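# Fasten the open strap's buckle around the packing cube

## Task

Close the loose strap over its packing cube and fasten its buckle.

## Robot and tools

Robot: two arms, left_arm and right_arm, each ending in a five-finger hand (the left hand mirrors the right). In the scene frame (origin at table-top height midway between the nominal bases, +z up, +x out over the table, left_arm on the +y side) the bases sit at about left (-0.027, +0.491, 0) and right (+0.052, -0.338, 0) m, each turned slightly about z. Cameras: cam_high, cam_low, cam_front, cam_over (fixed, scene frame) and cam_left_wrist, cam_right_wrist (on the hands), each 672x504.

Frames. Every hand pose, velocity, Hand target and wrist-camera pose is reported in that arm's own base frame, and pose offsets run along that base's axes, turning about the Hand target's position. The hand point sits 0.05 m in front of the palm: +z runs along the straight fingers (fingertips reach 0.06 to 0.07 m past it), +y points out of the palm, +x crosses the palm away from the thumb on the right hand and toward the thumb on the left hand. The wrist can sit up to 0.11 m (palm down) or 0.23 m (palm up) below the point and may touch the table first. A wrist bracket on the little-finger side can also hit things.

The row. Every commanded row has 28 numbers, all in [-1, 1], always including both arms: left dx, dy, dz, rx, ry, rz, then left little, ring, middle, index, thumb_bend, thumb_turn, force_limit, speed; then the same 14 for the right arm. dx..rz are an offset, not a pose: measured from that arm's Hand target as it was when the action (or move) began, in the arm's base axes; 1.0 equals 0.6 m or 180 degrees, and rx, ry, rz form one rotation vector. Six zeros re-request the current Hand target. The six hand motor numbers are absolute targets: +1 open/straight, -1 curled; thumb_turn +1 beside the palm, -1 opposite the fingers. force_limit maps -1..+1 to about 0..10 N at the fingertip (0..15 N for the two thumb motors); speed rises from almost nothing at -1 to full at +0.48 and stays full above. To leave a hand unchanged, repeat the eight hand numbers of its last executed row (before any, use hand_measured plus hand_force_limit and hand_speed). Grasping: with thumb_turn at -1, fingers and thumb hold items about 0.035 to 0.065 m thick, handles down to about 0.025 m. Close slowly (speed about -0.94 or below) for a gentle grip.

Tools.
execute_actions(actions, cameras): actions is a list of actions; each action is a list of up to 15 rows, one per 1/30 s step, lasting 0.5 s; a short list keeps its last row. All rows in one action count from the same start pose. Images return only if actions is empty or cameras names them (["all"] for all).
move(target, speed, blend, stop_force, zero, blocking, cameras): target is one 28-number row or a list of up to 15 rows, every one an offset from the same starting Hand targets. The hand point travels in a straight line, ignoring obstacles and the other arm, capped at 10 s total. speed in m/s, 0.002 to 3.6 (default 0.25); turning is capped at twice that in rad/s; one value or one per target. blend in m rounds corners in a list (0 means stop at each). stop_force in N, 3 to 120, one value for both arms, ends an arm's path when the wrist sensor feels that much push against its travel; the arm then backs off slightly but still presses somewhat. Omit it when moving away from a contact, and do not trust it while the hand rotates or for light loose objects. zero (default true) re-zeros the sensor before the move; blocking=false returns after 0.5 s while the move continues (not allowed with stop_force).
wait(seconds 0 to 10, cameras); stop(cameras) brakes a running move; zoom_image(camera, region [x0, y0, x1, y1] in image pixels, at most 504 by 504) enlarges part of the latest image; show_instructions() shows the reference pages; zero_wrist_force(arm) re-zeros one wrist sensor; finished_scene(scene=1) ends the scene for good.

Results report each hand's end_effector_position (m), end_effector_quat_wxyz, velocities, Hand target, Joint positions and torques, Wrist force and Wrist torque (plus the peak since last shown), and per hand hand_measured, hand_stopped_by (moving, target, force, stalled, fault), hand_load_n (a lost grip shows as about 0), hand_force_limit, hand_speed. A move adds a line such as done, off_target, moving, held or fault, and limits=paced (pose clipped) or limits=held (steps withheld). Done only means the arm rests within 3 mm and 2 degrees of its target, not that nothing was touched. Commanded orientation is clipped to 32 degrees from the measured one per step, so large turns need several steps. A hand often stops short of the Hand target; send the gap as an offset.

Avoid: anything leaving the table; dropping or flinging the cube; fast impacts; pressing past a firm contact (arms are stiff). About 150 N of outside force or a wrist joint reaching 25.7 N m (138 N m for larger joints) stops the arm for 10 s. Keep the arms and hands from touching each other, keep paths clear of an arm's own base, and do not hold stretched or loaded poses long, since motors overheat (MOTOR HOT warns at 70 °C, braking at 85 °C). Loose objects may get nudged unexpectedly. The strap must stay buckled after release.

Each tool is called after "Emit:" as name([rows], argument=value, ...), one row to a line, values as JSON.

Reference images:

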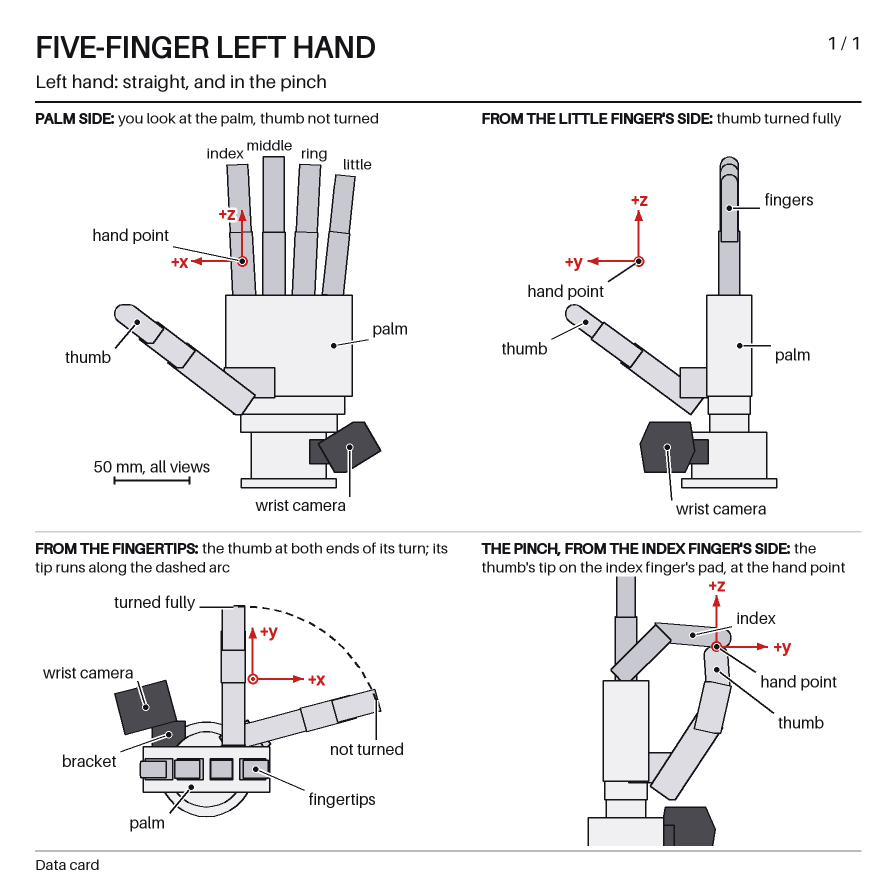

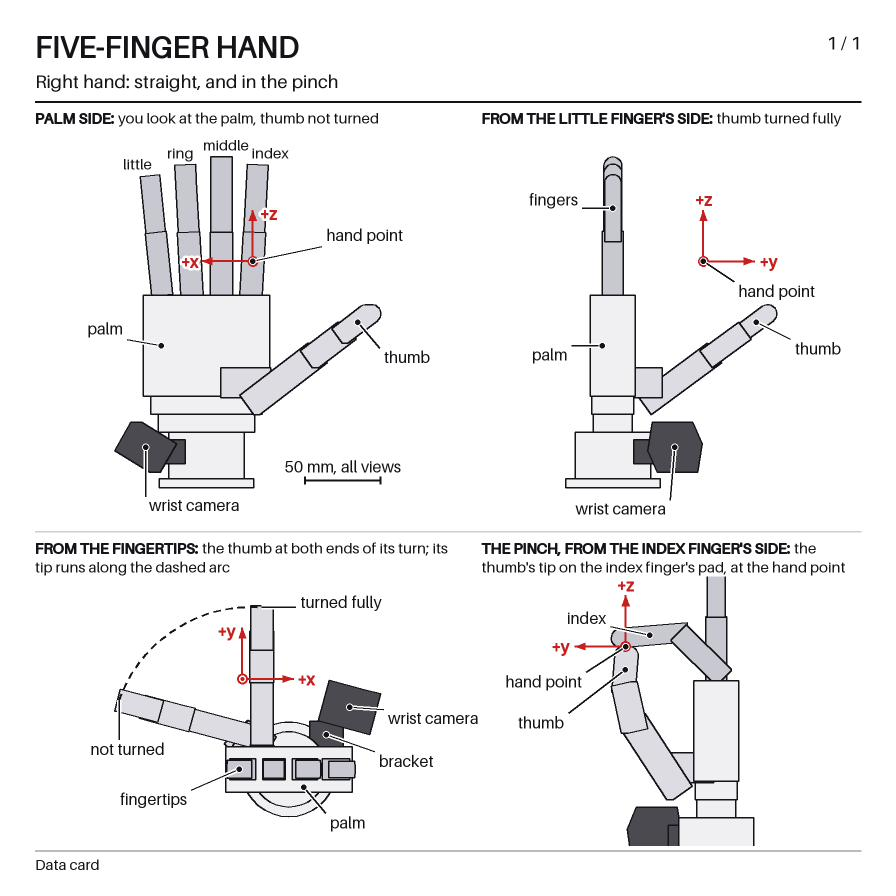

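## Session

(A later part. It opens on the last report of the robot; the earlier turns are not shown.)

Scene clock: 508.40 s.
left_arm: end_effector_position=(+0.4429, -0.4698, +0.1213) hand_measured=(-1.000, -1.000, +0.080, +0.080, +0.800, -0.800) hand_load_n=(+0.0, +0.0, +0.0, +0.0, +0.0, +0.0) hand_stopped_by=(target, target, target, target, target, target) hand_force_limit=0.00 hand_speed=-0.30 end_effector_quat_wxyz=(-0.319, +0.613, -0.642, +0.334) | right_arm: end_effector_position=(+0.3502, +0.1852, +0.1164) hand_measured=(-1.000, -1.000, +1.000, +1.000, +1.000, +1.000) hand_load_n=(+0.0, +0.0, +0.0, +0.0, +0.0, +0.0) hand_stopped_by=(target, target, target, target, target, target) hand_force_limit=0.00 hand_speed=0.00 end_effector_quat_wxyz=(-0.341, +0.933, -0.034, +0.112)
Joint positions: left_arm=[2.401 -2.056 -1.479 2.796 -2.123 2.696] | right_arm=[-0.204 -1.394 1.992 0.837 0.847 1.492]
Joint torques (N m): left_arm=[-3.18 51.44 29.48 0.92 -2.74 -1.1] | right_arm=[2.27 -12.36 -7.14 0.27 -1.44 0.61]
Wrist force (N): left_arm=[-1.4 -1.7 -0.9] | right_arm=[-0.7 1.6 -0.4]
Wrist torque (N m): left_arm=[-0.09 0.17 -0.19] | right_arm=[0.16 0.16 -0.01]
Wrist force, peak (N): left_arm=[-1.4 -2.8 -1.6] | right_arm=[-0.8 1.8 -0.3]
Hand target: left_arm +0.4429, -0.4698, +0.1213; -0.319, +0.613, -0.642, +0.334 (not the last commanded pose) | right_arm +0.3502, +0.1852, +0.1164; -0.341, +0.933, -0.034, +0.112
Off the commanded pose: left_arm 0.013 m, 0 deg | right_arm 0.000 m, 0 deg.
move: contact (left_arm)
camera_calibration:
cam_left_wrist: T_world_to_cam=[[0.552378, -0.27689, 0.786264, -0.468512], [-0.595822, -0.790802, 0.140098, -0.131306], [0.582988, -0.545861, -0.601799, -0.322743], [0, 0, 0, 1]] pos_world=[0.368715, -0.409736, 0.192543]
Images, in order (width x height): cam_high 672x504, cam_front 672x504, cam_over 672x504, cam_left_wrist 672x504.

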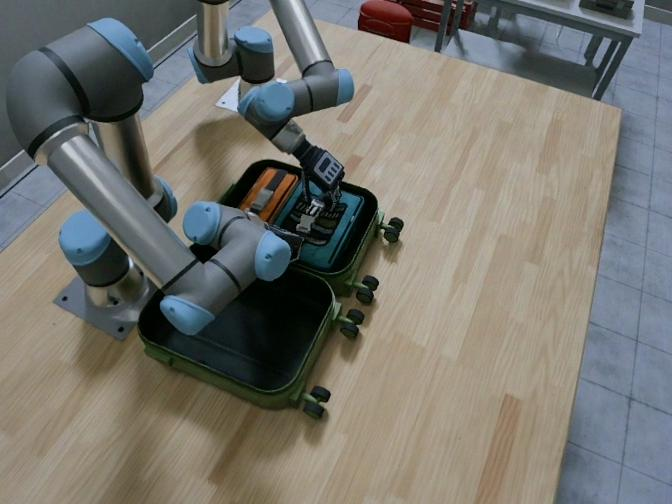

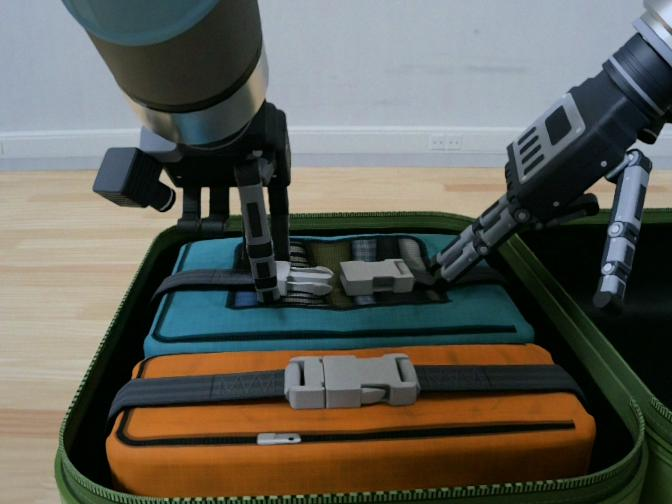

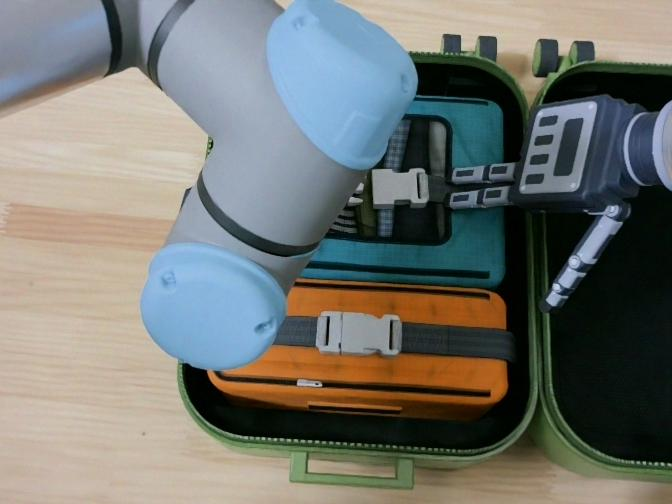

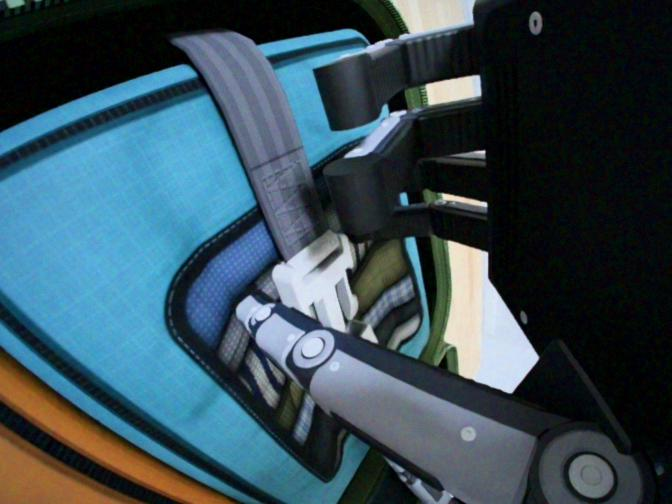

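Emit:
move([
  [-0.0067, 0, 0.0015, 0, 0, 0, -1, -1, 0.08, 0.08, 0.8, -0.8, 0.0, -0.3, 0, 0, 0, 0, 0, 0, -1, -1, 1, 1, 1, 1, 0.0, 0.0],
  [-0.0067, 0, 0.0005, 0, 0, 0, -1, -1, -0.3, -0.3, 0.4, -0.8, -0.4, -0.94, 0, 0, 0, 0, 0, 0, -1, -1, 1, 1, 1, 1, 0.0, 0.0],
], speed=0.03, cameras=["cam_front", "cam_over", "cam_left_wrist", "cam_high"])

Emit:
zoom_image(camera="cam_front", region=[200, 200, 360, 330])

Emit:
zoom_image(camera="cam_high", region=[260, 160, 380, 260])

Emit:
zoom_image(camera="cam_left_wrist", region=[150, 180, 450, 400])

Scene clock: 534.70 s.
left_arm: end_effector_position=(+0.4388, -0.4698, +0.1216) hand_measured=(-1.000, -1.000, -0.200, -0.122, +0.696, -0.800) hand_load_n=(+0.0, +0.0, +3.0, +0.5, +5.5, +2.5) hand_stopped_by=(target, target, force, force, force, target) hand_force_limit=-0.40 hand_speed=-0.94 end_effector_quat_wxyz=(-0.319, +0.613, -0.642, +0.334) | right_arm: end_effector_position=(+0.3502, +0.1852, +0.1164) hand_measured=(-1.000, -1.000, +1.000, +1.000, +1.000, +1.000) hand_load_n=(+0.0, +0.0, +0.0, +0.0, +0.0, +0.0) hand_stopped_by=(target, target, target, target, target, target) hand_force_limit=0.00 hand_speed=0.00 end_effector_quat_wxyz=(-0.341, +0.933, -0.034, +0.112)
Joint positions: left_arm=[2.395 -2.052 -1.486 2.796 -2.127 2.692] | right_arm=[-0.204 -1.394 1.992 0.837 0.847 1.492]
Joint torques (N m): left_arm=[3.83 28 30.37 -1.72 1.76 1.67] | right_arm=[-2.38 -12.83 -6.66 0.45 -2.73 -1.65]
Wrist force (N): left_arm=[-1.7 1.1 0.0] | right_arm=[-0.6 1.7 -0.3]
Wrist torque (N m): left_arm=[-0.07 0.21 -0.14] | right_arm=[0.16 0.14 0.00]
Wrist force, peak (N): left_arm=[-1.7 -2.8 0.8] | right_arm=[-0.5 1.8 -0.4]
Hand target: left_arm +0.4389, -0.4698, +0.1216; -0.319, +0.613, -0.642, +0.334 | right_arm +0.3502, +0.1852, +0.1164; -0.341, +0.933, -0.034, +0.112
Off the commanded pose: left_arm 0.000 m, 0 deg | right_arm 0.000 m, 0 deg.
move: done
camera_calibration:
cam_left_wrist: T_world_to_cam=[[0.552378, -0.27689, 0.786264, -0.466483], [-0.595822, -0.790802, 0.140098, -0.133791], [0.582988, -0.545861, -0.601799, -0.320172], [0, 0, 0, 1]] pos_world=[0.364615, -0.409736, 0.192843]
Images, in order (width x height): cam_high 672x504, cam_front 672x504, cam_over 672x504, cam_left_wrist 672x504.

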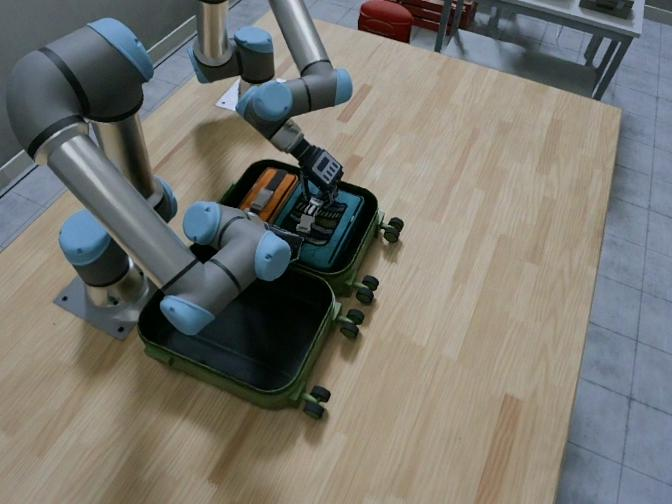

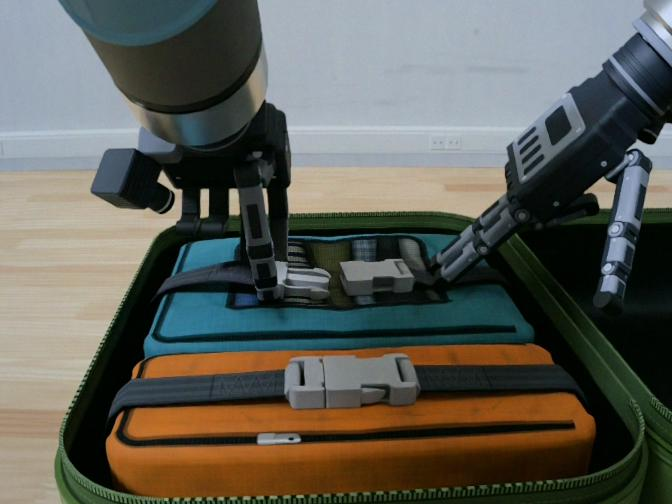

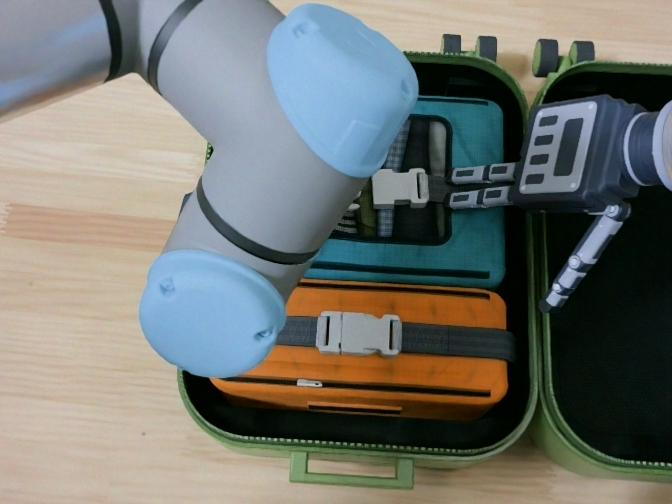

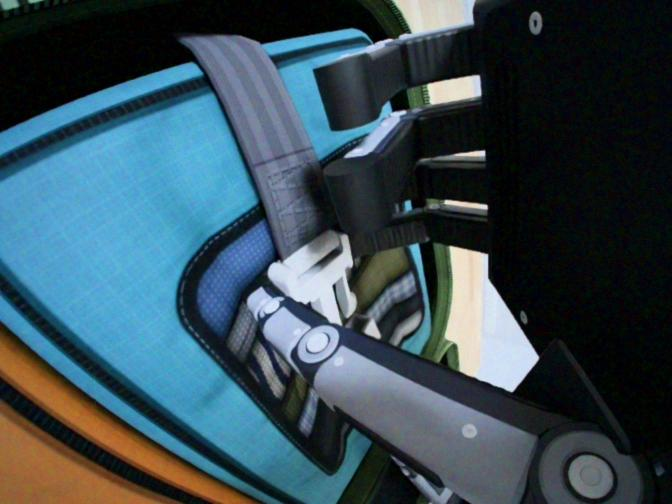

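Scaled by 3.150.

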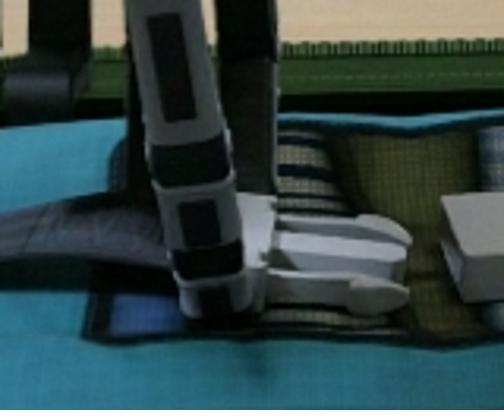

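Scaled by 4.200.

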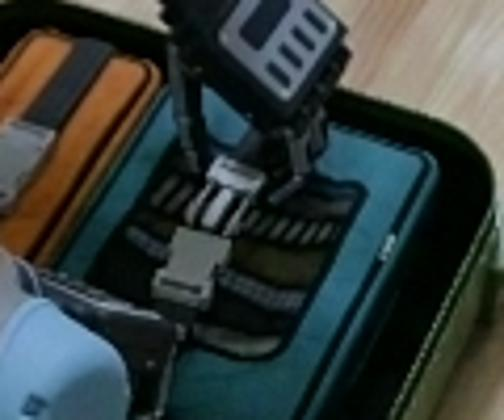

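Scaled by 1.680 from the camera's 672x504 image, which has a finer 960x720 frame.

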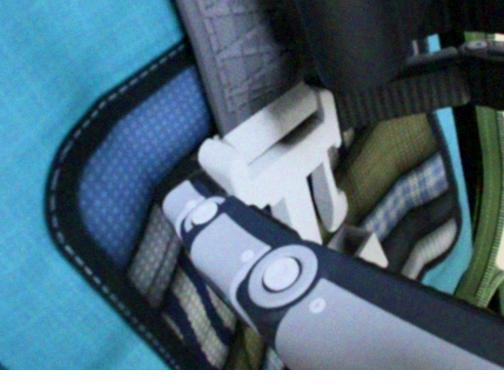

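Emit:
move([
  [0, 0, 0.0, 0, 0, 0, -1, -1, 0.8, 0.0, 0.8, -0.8, -0.4, -0.5, 0, 0, 0, 0, 0, 0, -1, -1, 1, 1, 1, 1, 0.0, 0.0],
], speed=0.03, cameras=["cam_front", "cam_high", "cam_left_wrist"])

Emit:
zoom_image(camera="cam_front", region=[200, 200, 360, 330])

Emit:
zoom_image(camera="cam_left_wrist", region=[150, 180, 450, 400])

Scene clock: 553.97 s.
left_arm: end_effector_position=(+0.4389, -0.4698, +0.1216) hand_measured=(-1.000, -1.000, +0.800, +0.000, +0.798, -0.800) hand_load_n=(+0.0, +0.0, -0.5, +0.0, -1.5, +0.0) hand_stopped_by=(target, target, target, target, target, target) hand_force_limit=-0.40 hand_speed=-0.50 end_effector_quat_wxyz=(-0.319, +0.613, -0.642, +0.334) | right_arm: end_effector_position=(+0.3502, +0.1852, +0.1164) hand_measured=(-1.000, -1.000, +1.000, +1.000, +1.000, +1.000) hand_load_n=(+0.0, +0.0, +0.0, +0.0, +0.0, +0.0) hand_stopped_by=(target, target, target, target, target, target) hand_force_limit=0.00 hand_speed=0.00 end_effector_quat_wxyz=(-0.341, +0.933, -0.034, +0.112)
Joint positions: left_arm=[2.395 -2.052 -1.486 2.796 -2.127 2.692] | right_arm=[-0.204 -1.394 1.992 0.837 0.847 1.492]
Joint torques (N m): left_arm=[4.35 33.12 25.69 0.36 -0.08 1.73] | right_arm=[-4.58 -12.39 -6.76 0.56 -2.68 -1.73]
Wrist force (N): left_arm=[-1.5 0.0 1.1] | right_arm=[-0.6 1.6 -0.3]
Wrist torque (N m): left_arm=[-0.06 0.20 -0.13] | right_arm=[0.14 0.14 -0.01]
Wrist force, peak (N): left_arm=[-2.0 1.4 0.2] | right_arm=[-0.9 1.8 -0.2]
Hand target: left_arm +0.4389, -0.4698, +0.1216; -0.319, +0.613, -0.642, +0.334 | right_arm +0.3502, +0.1852, +0.1164; -0.341, +0.933, -0.034, +0.112
Off the commanded pose: left_arm 0.000 m, 0 deg | right_arm 0.000 m, 0 deg.
move: done
camera_calibration:
cam_left_wrist: T_world_to_cam=[[0.552362, -0.276873, 0.786281, -0.466528], [-0.595868, -0.790759, 0.140147, -0.133706], [0.582956, -0.545931, -0.601765, -0.320254], [0, 0, 0, 1]] pos_world=[0.364715, -0.409735, 0.192844]
Images, in order (width x height): cam_high 672x504, cam_front 672x504, cam_left_wrist 672x504.

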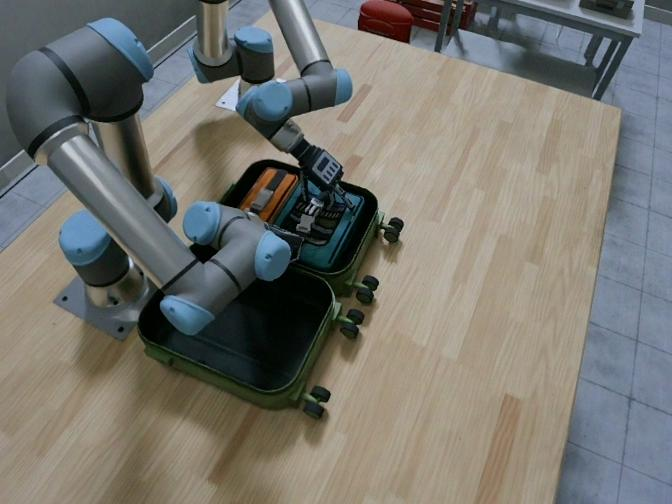

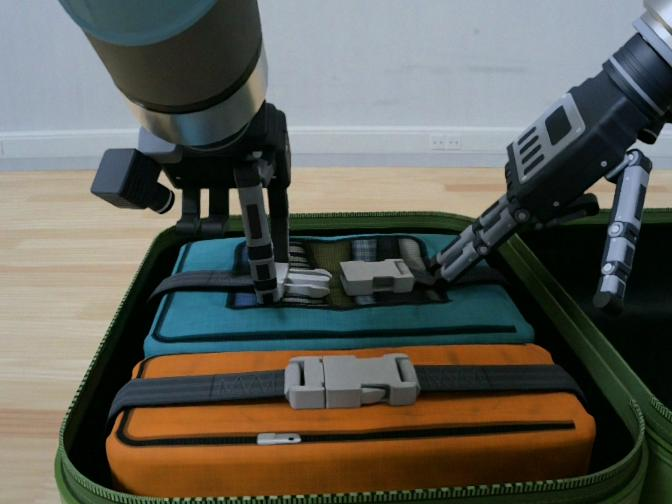

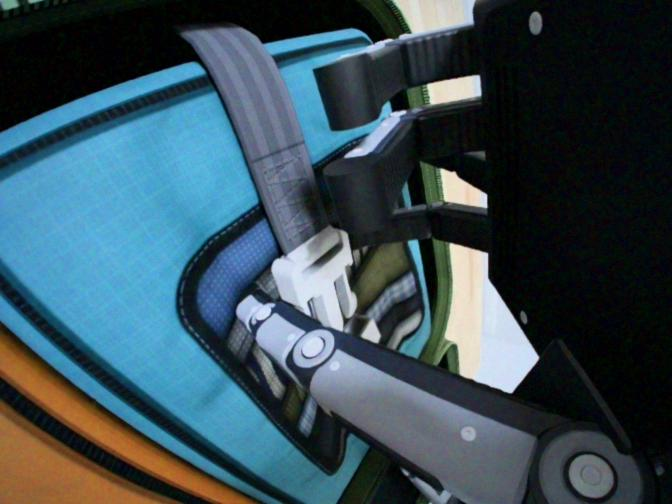

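Scaled by 3.150.

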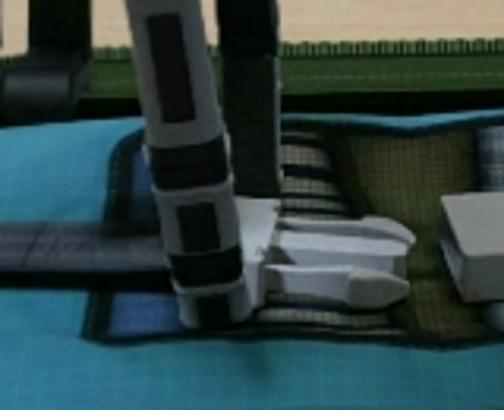

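Scaled by 1.680 from the camera's 672x504 image, which has a finer 960x720 frame.

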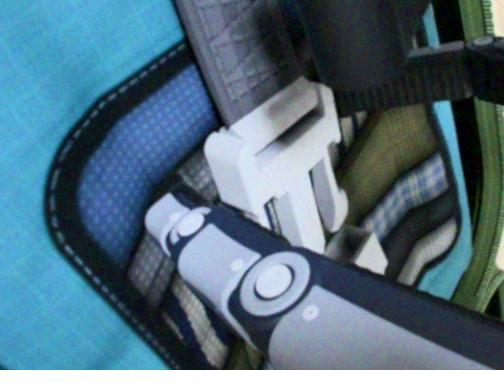

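Emit:
move([
  [0, 0, 0.0, 0, 0, 0, -1, -1, 0.8, -0.35, 0.5, -0.8, -0.45, -0.93, 0, 0, 0, 0, 0, 0, -1, -1, 1, 1, 1, 1, 0.0, 0.0],
], speed=0.03, cameras=["cam_front", "cam_high", "cam_left_wrist"])

Emit:
zoom_image(camera="cam_front", region=[200, 200, 360, 330])

Emit:
zoom_image(camera="cam_left_wrist", region=[150, 180, 450, 400])

Emit:
zoom_image(camera="cam_high", region=[260, 160, 380, 260])

Scene clock: 567.13 s.
left_arm: end_effector_position=(+0.4389, -0.4698, +0.1216) hand_measured=(-1.000, -1.000, +0.800, -0.142, +0.726, -0.800) hand_load_n=(+0.0, +0.0, +0.0, +3.5, +4.5, +0.5) hand_stopped_by=(target, target, target, force, force, target) hand_force_limit=-0.45 hand_speed=-0.93 end_effector_quat_wxyz=(-0.319, +0.613, -0.642, +0.334) | right_arm: end_effector_position=(+0.3502, +0.1852, +0.1164) hand_measured=(-1.000, -1.000, +1.000, +1.000, +1.000, +1.000) hand_load_n=(+0.0, +0.0, +0.0, +0.0, +0.0, +0.0) hand_stopped_by=(target, target, target, target, target, target) hand_force_limit=0.00 hand_speed=0.00 end_effector_quat_wxyz=(-0.341, +0.933, -0.034, +0.112)
Joint positions: left_arm=[2.395 -2.052 -1.486 2.796 -2.127 2.692] | right_arm=[-0.204 -1.394 1.992 0.837 0.847 1.492]
Joint torques (N m): left_arm=[4.13 36.21 8.48 -2.14 -1.97 1.45] | right_arm=[-4.88 -12.76 -7.23 0.59 -2.74 -1.67]
Wrist force (N): left_arm=[-1.5 1.0 0.1] | right_arm=[-0.6 1.3 -0.4]
Wrist torque (N m): left_arm=[-0.07 0.21 -0.14] | right_arm=[0.11 0.14 -0.01]
Wrist force, peak (N): left_arm=[-1.8 0.3 1.4] | right_arm=[-0.6 1.8 -0.4]
Hand target: left_arm +0.4389, -0.4698, +0.1216; -0.319, +0.613, -0.642, +0.334 | right_arm +0.3502, +0.1852, +0.1164; -0.341, +0.933, -0.034, +0.112
Off the commanded pose: left_arm 0.000 m, 0 deg | right_arm 0.000 m, 0 deg.
move: done
camera_calibration:
cam_left_wrist: T_world_to_cam=[[0.552362, -0.276873, 0.786281, -0.466528], [-0.595868, -0.790759, 0.140147, -0.133706], [0.582956, -0.545931, -0.601765, -0.320254], [0, 0, 0, 1]] pos_world=[0.364715, -0.409735, 0.192844]
Images, in order (width x height): cam_high 672x504, cam_front 672x504, cam_left_wrist 672x504.

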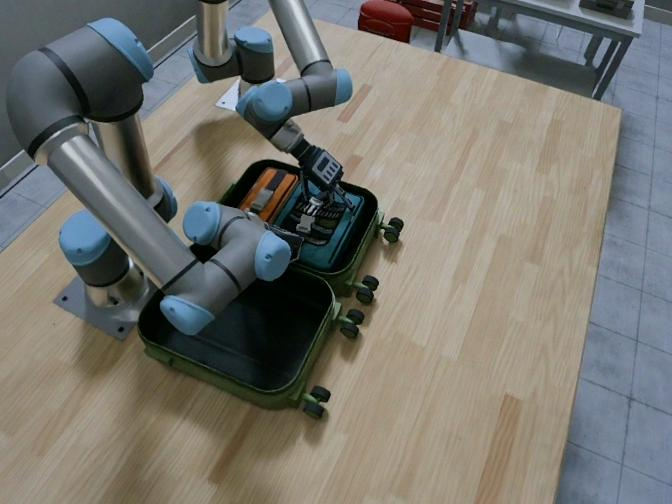

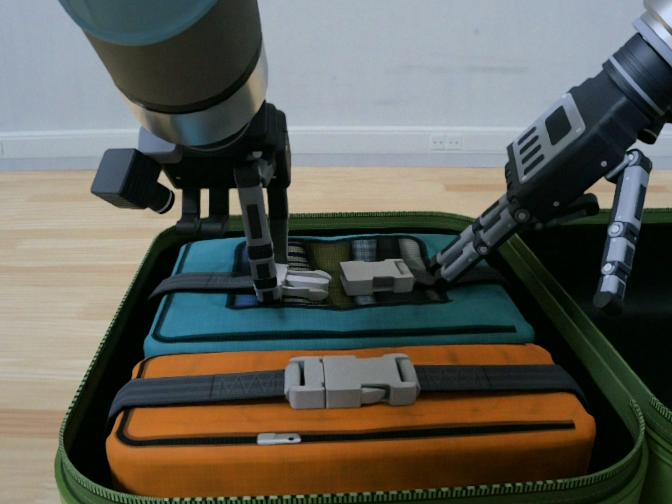

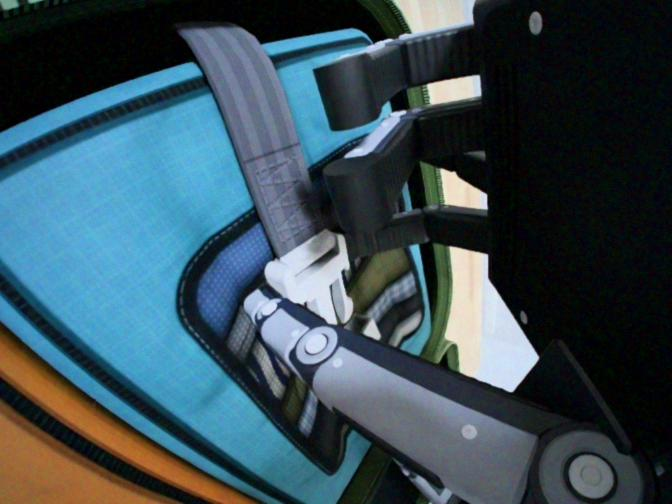

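Scaled by 3.150.

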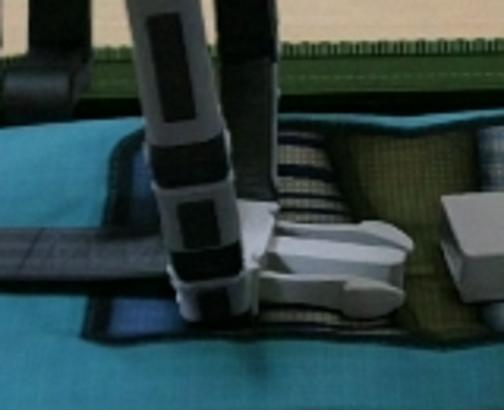

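Scaled by 1.680 from the camera's 672x504 image, which has a finer 960x720 frame.

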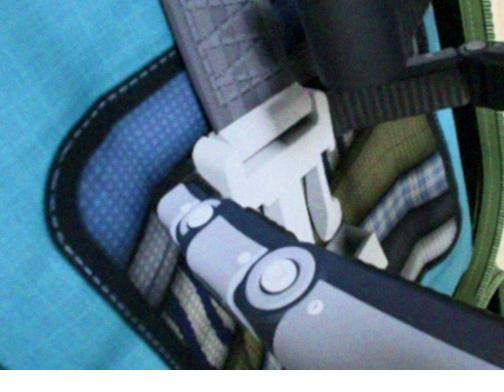

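Scaled by 4.200.

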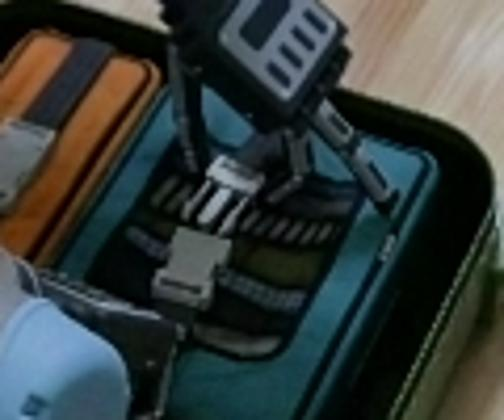

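Emit:
move([
  [0.0125, 0, 0.0008, 0, 0, 0, -1, -1, 0.8, -0.35, 0.5, -0.8, -0.45, -0.93, 0, 0, 0, 0, 0, 0, -1, -1, 1, 1, 1, 1, 0.0, 0.0],
], speed=0.02, cameras=["cam_front", "cam_high", "cam_left_wrist"])

Emit:
zoom_image(camera="cam_front", region=[240, 230, 460, 320])

Emit:
zoom_image(camera="cam_high", region=[280, 180, 360, 250])

Scene clock: 592.93 s.
left_arm: end_effector_position=(+0.4465, -0.4699, +0.1221) hand_measured=(-1.000, -1.000, +0.800, -0.142, +0.726, -0.800) hand_load_n=(+0.0, +0.0, +0.0, +3.5, +4.5, +1.0) hand_stopped_by=(target, target, target, force, force, target) hand_force_limit=-0.45 hand_speed=-0.93 end_effector_quat_wxyz=(-0.319, +0.613, -0.642, +0.334) | right_arm: end_effector_position=(+0.3502, +0.1852, +0.1164) hand_measured=(-1.000, -1.000, +1.000, +1.000, +1.000, +1.000) hand_load_n=(+0.5, +0.0, +0.0, +0.0, -0.5, +0.0) hand_stopped_by=(target, target, target, target, target, target) hand_force_limit=0.00 hand_speed=0.00 end_effector_quat_wxyz=(-0.341, +0.933, -0.034, +0.112)
Joint positions: left_arm=[2.406 -2.059 -1.472 2.794 -2.119 2.7] | right_arm=[-0.204 -1.394 1.992 0.837 0.847 1.492]
Joint torques (N m): left_arm=[-2.75 40.34 13.54 -1.86 0.57 0] | right_arm=[-5.27 -12.91 -6.75 0.82 -2.79 -1.64]
Wrist force (N): left_arm=[-1.6 1.3 0.1] | right_arm=[-0.8 1.5 -0.4]
Wrist torque (N m): left_arm=[-0.08 0.22 -0.25] | right_arm=[0.13 0.17 -0.02]
Wrist force, peak (N): left_arm=[-1.7 1.2 0.0] | right_arm=[-0.8 1.7 -0.4]
Hand target: left_arm +0.4464, -0.4698, +0.1221; -0.319, +0.613, -0.642, +0.334 | right_arm +0.3502, +0.1852, +0.1164; -0.341, +0.933, -0.034, +0.112
Off the commanded pose: left_arm 0.000 m, 0 deg | right_arm 0.000 m, 0 deg.
move: done
camera_calibration:
cam_left_wrist: T_world_to_cam=[[0.552362, -0.276873, 0.786281, -0.471147], [-0.595868, -0.790759, 0.140147, -0.129327], [0.582956, -0.545931, -0.601765, -0.324438], [0, 0, 0, 1]] pos_world=[0.372315, -0.409835, 0.193344]
Images, in order (width x height): cam_high 672x504, cam_front 672x504, cam_left_wrist 672x504.

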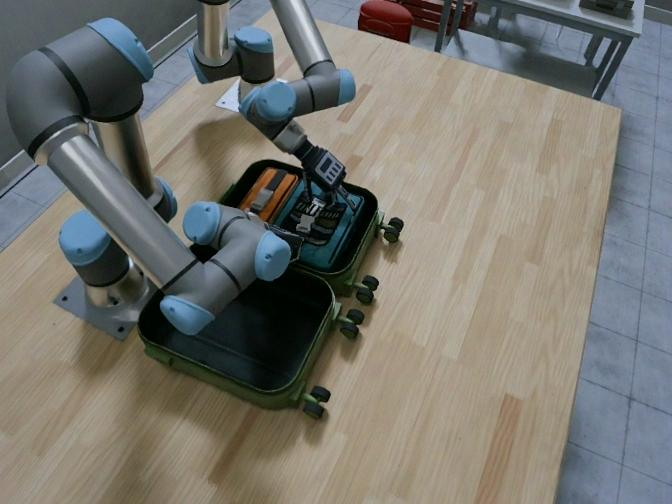

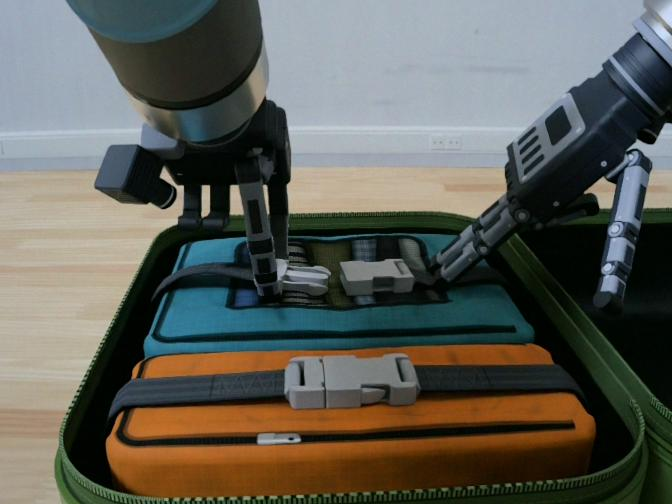

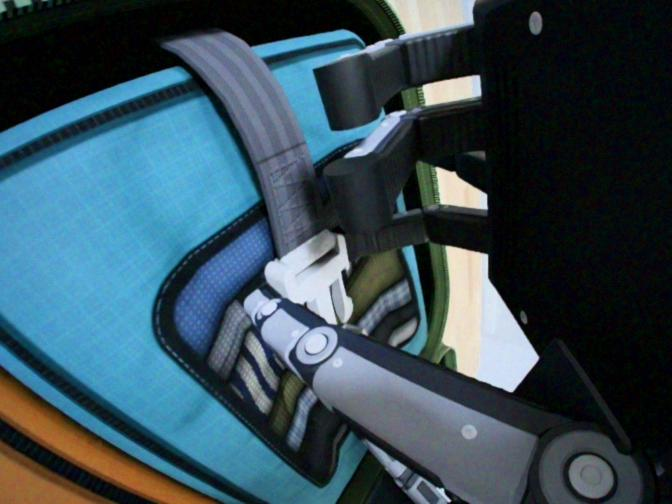

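Scaled by 2.291.

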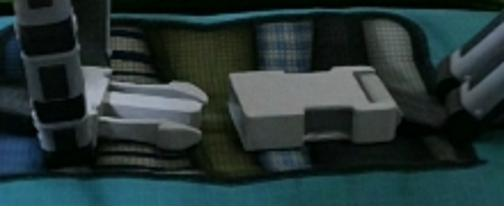

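Scaled by 6.300.

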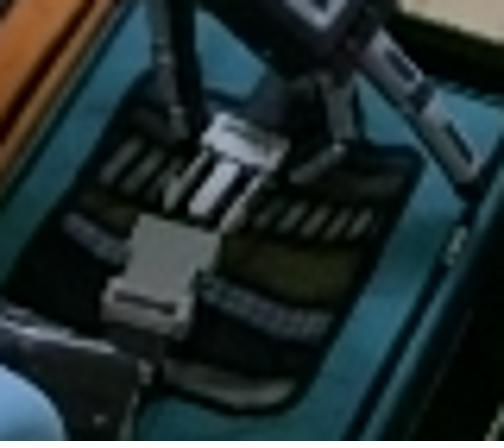

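Emit:
zoom_image(camera="cam_front", region=[270, 245, 430, 315])

Emit:
wait(seconds=0, cameras=["cam_over"])

Emit:
zoom_image(camera="cam_over", region=[330, 140, 470, 240])

Scaled by 3.150.

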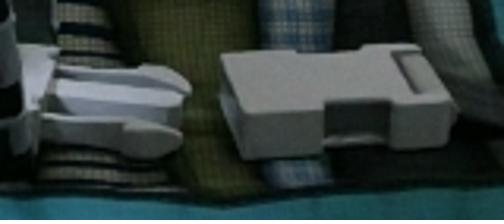

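Scene clock: 635.07 s.
left_arm: end_effector_position=(+0.4464, -0.4698, +0.1221) hand_measured=(-1.000, -1.000, +0.800, -0.142, +0.726, -0.800) hand_load_n=(+0.0, +0.0, +0.0, +3.5, +4.5, +1.0) hand_stopped_by=(target, target, target, force, force, target) hand_force_limit=-0.45 hand_speed=-0.93 end_effector_quat_wxyz=(-0.319, +0.613, -0.642, +0.334) | right_arm: end_effector_position=(+0.3502, +0.1852, +0.1164) hand_measured=(-1.000, -1.000, +1.000, +1.000, +1.000, +1.000) hand_load_n=(+0.0, +0.0, +0.0, +0.0, +0.0, +0.0) hand_stopped_by=(target, target, target, target, target, target) hand_force_limit=0.00 hand_speed=0.00 end_effector_quat_wxyz=(-0.341, +0.933, -0.034, +0.112)
Joint positions: left_arm=[2.406 -2.059 -1.472 2.794 -2.119 2.7] | right_arm=[-0.204 -1.394 1.992 0.837 0.847 1.492]
Joint torques (N m): left_arm=[-5.76 53.78 9.05 0.88 -3.26 -1.76] | right_arm=[-4.43 -12.09 -7.64 0.93 -2.71 -1.61]
Wrist force (N): left_arm=[-1.4 1.3 0.2] | right_arm=[-0.5 1.4 -0.4]
Wrist torque (N m): left_arm=[-0.08 0.20 -0.23] | right_arm=[0.12 0.13 0.00]
Wrist force, peak (N): left_arm=[-1.5 1.4 0.0] | right_arm=[-0.9 1.7 -0.4]
Hand target: left_arm +0.4464, -0.4698, +0.1221; -0.319, +0.613, -0.642, +0.334 | right_arm +0.3502, +0.1852, +0.1164; -0.341, +0.933, -0.034, +0.112
Off the commanded pose: left_arm 0.000 m, 0 deg | right_arm 0.000 m, 0 deg.
Images, in order (width x height): cam_over 672x504.

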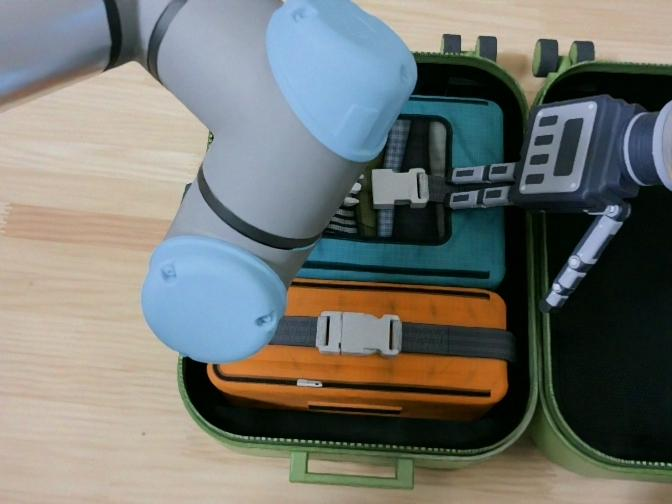

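Scaled by 3.600.

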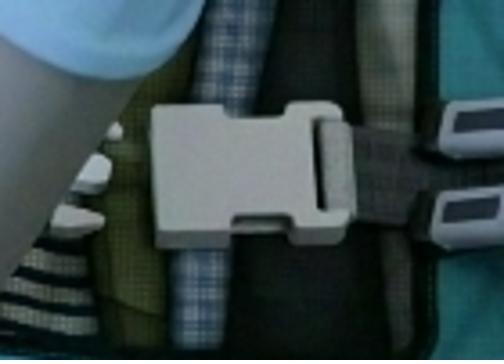

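Emit:
move([
  [-0.0191, 0.0009, 0, 0, 0, 0.0833, -1, -1, 0.8, -0.35, 0.5, -0.8, -0.45, -0.93, 0, 0, 0, 0, 0, 0, -1, -1, 1, 1, 1, 1, 0.0, 0.0],
], speed=0.1, cameras=["cam_front", "cam_high", "cam_over"])

Emit:
zoom_image(camera="cam_front", region=[240, 225, 460, 315])

Emit:
zoom_image(camera="cam_over", region=[330, 140, 470, 240])

Emit:
zoom_image(camera="cam_high", region=[280, 180, 360, 250])

Scene clock: 666.53 s.
left_arm: end_effector_position=(+0.4349, -0.4694, +0.1220) hand_measured=(-1.000, -1.000, +0.800, -0.142, +0.726, -0.800) hand_load_n=(+0.0, +0.0, +0.0, +4.5, +3.5, -1.5) hand_stopped_by=(target, target, target, force, force, target) hand_force_limit=-0.45 hand_speed=-0.93 end_effector_quat_wxyz=(-0.360, +0.691, -0.556, +0.289) | right_arm: end_effector_position=(+0.3502, +0.1852, +0.1164) hand_measured=(-1.000, -1.000, +1.000, +1.000, +1.000, +1.000) hand_load_n=(+0.0, +0.0, +0.0, +0.0, +0.0, -0.5) hand_stopped_by=(target, target, target, target, target, target) hand_force_limit=0.00 hand_speed=0.00 end_effector_quat_wxyz=(-0.341, +0.933, -0.034, +0.112)
Joint positions: left_arm=[2.322 -2.172 -1.333 2.564 -2.352 2.374] | right_arm=[-0.204 -1.394 1.992 0.837 0.847 1.492]
Joint torques (N m): left_arm=[5.62 55.9 8.09 -1.85 1.38 -1.56] | right_arm=[-5.14 -12.88 -7.06 0.96 -2.79 -1.63]
Wrist force (N): left_arm=[-2.9 -0.4 1.4] | right_arm=[-0.7 1.6 -0.4]
Wrist torque (N m): left_arm=[-0.09 0.33 -0.21] | right_arm=[0.15 0.15 -0.01]
Wrist force, peak (N): left_arm=[-2.8 0.1 1.8] | right_arm=[-0.8 1.8 -0.6]
Hand target: left_arm +0.4349, -0.4693, +0.1221; -0.360, +0.691, -0.556, +0.289 | right_arm +0.3502, +0.1852, +0.1164; -0.341, +0.933, -0.034, +0.112
Off the commanded pose: left_arm 0.000 m, 0 deg | right_arm 0.000 m, 0 deg.
move: done
Images, in order (width x height): cam_high 672x504, cam_front 672x504, cam_over 672x504.

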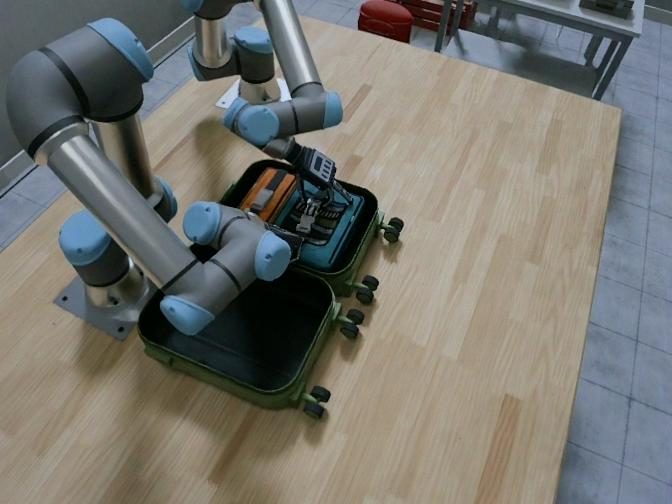

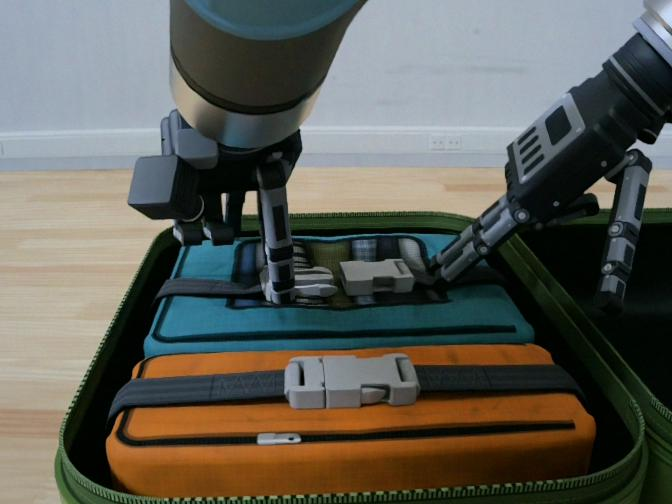

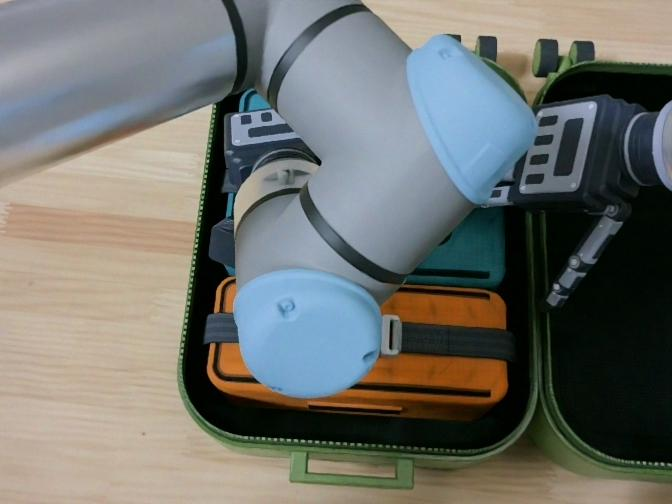

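Scaled by 2.291.

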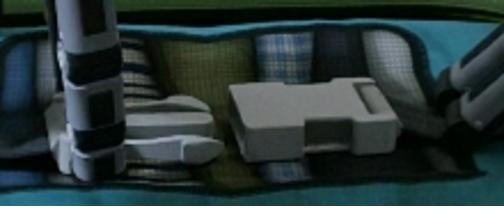

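Scaled by 3.600.

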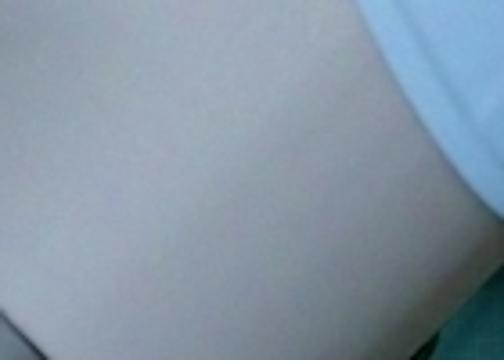

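Scaled by 6.300.

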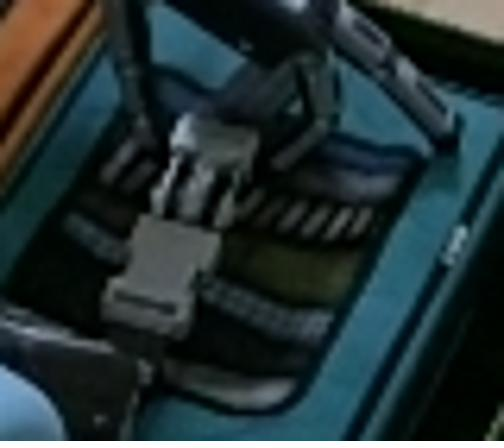

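Emit:
move([
  [0, 0, 0, 0, 0, 0, -1, -1, 0.8, -0.35, 0.5, -0.8, -0.45, -0.93, 0, 0, -0.0025, 0, 0, 0, -1, -1, 1, 1, 1, 1, 0.0, 0.0],
  [0, 0, 0, 0, 0, 0, -1, -1, 0.8, -0.35, 0.5, -0.8, -0.45, -0.93, -0.003, 0.042, -0.0025, 0, 0, 0, -1, -1, 1, 1, 1, 1, 0.0, 0.0],
], speed=0.02, stop_force=3, cameras=["cam_front", "cam_high"])

Emit:
zoom_image(camera="cam_front", region=[240, 225, 460, 315])

Emit:
zoom_image(camera="cam_high", region=[280, 180, 360, 250])

Scene clock: 688.13 s.
left_arm: end_effector_position=(+0.4349, -0.4693, +0.1221) hand_measured=(-1.000, -1.000, +0.800, -0.142, +0.726, -0.800) hand_load_n=(+0.0, +0.0, +0.0, +4.5, +3.5, -2.0) hand_stopped_by=(target, target, target, force, force, target) hand_force_limit=-0.45 hand_speed=-0.93 end_effector_quat_wxyz=(-0.360, +0.691, -0.556, +0.289) | right_arm: end_effector_position=(+0.3485, +0.2082, +0.1149) hand_measured=(-1.000, -1.000, +1.000, +1.000, +1.000, +1.000) hand_load_n=(+0.0, +0.0, +0.5, +0.0, +0.0, +0.0) hand_stopped_by=(target, target, target, target, target, target) hand_force_limit=0.00 hand_speed=0.00 end_effector_quat_wxyz=(-0.341, +0.933, -0.034, +0.112)
Joint positions: left_arm=[2.322 -2.172 -1.333 2.564 -2.352 2.373] | right_arm=[-0.13 -1.393 1.977 0.788 0.859 1.589]
Joint torques (N m): left_arm=[5.68 56.84 9.38 0.03 -0.48 1.66] | right_arm=[5.82 -29.49 -6.52 0.61 -2.94 2.22]
Wrist force (N): left_arm=[-2.9 -0.2 1.7] | right_arm=[0.3 1.2 -3.2]
Wrist torque (N m): left_arm=[-0.11 0.34 -0.20] | right_arm=[0.27 0.27 0.03]
Wrist force, peak (N): left_arm=[-3.0 0.1 2.0] | right_arm=[0.4 2.6 -3.7]
Hand target: left_arm +0.4349, -0.4693, +0.1221; -0.360, +0.691, -0.556, +0.289 | right_arm +0.3485, +0.2082, +0.1149; -0.341, +0.933, -0.034, +0.112 (not the last commanded pose)
Off the commanded pose: left_arm 0.000 m, 0 deg | right_arm 0.002 m, 0 deg.
move: contact (right_arm); path passed 1 of 2 targets
Images, in order (width x height): cam_high 672x504, cam_front 672x504.

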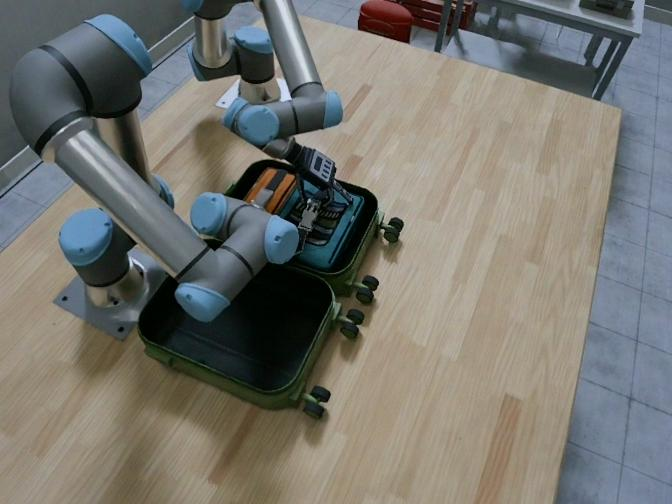

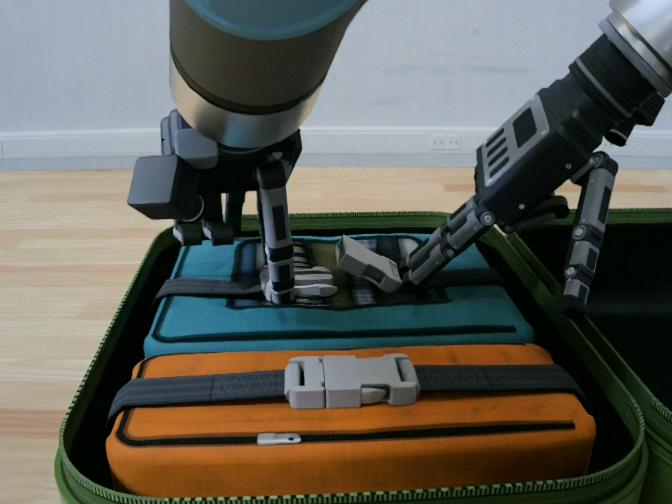

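Scaled by 2.291.

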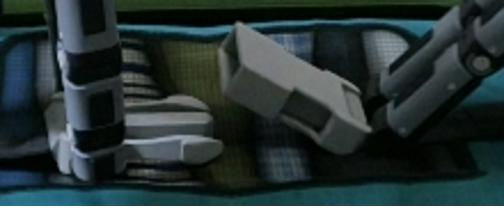

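Scaled by 6.300.

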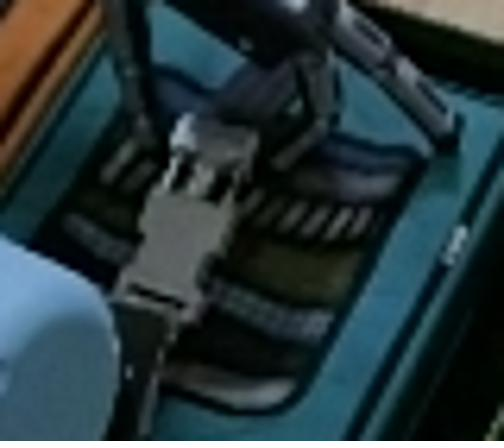

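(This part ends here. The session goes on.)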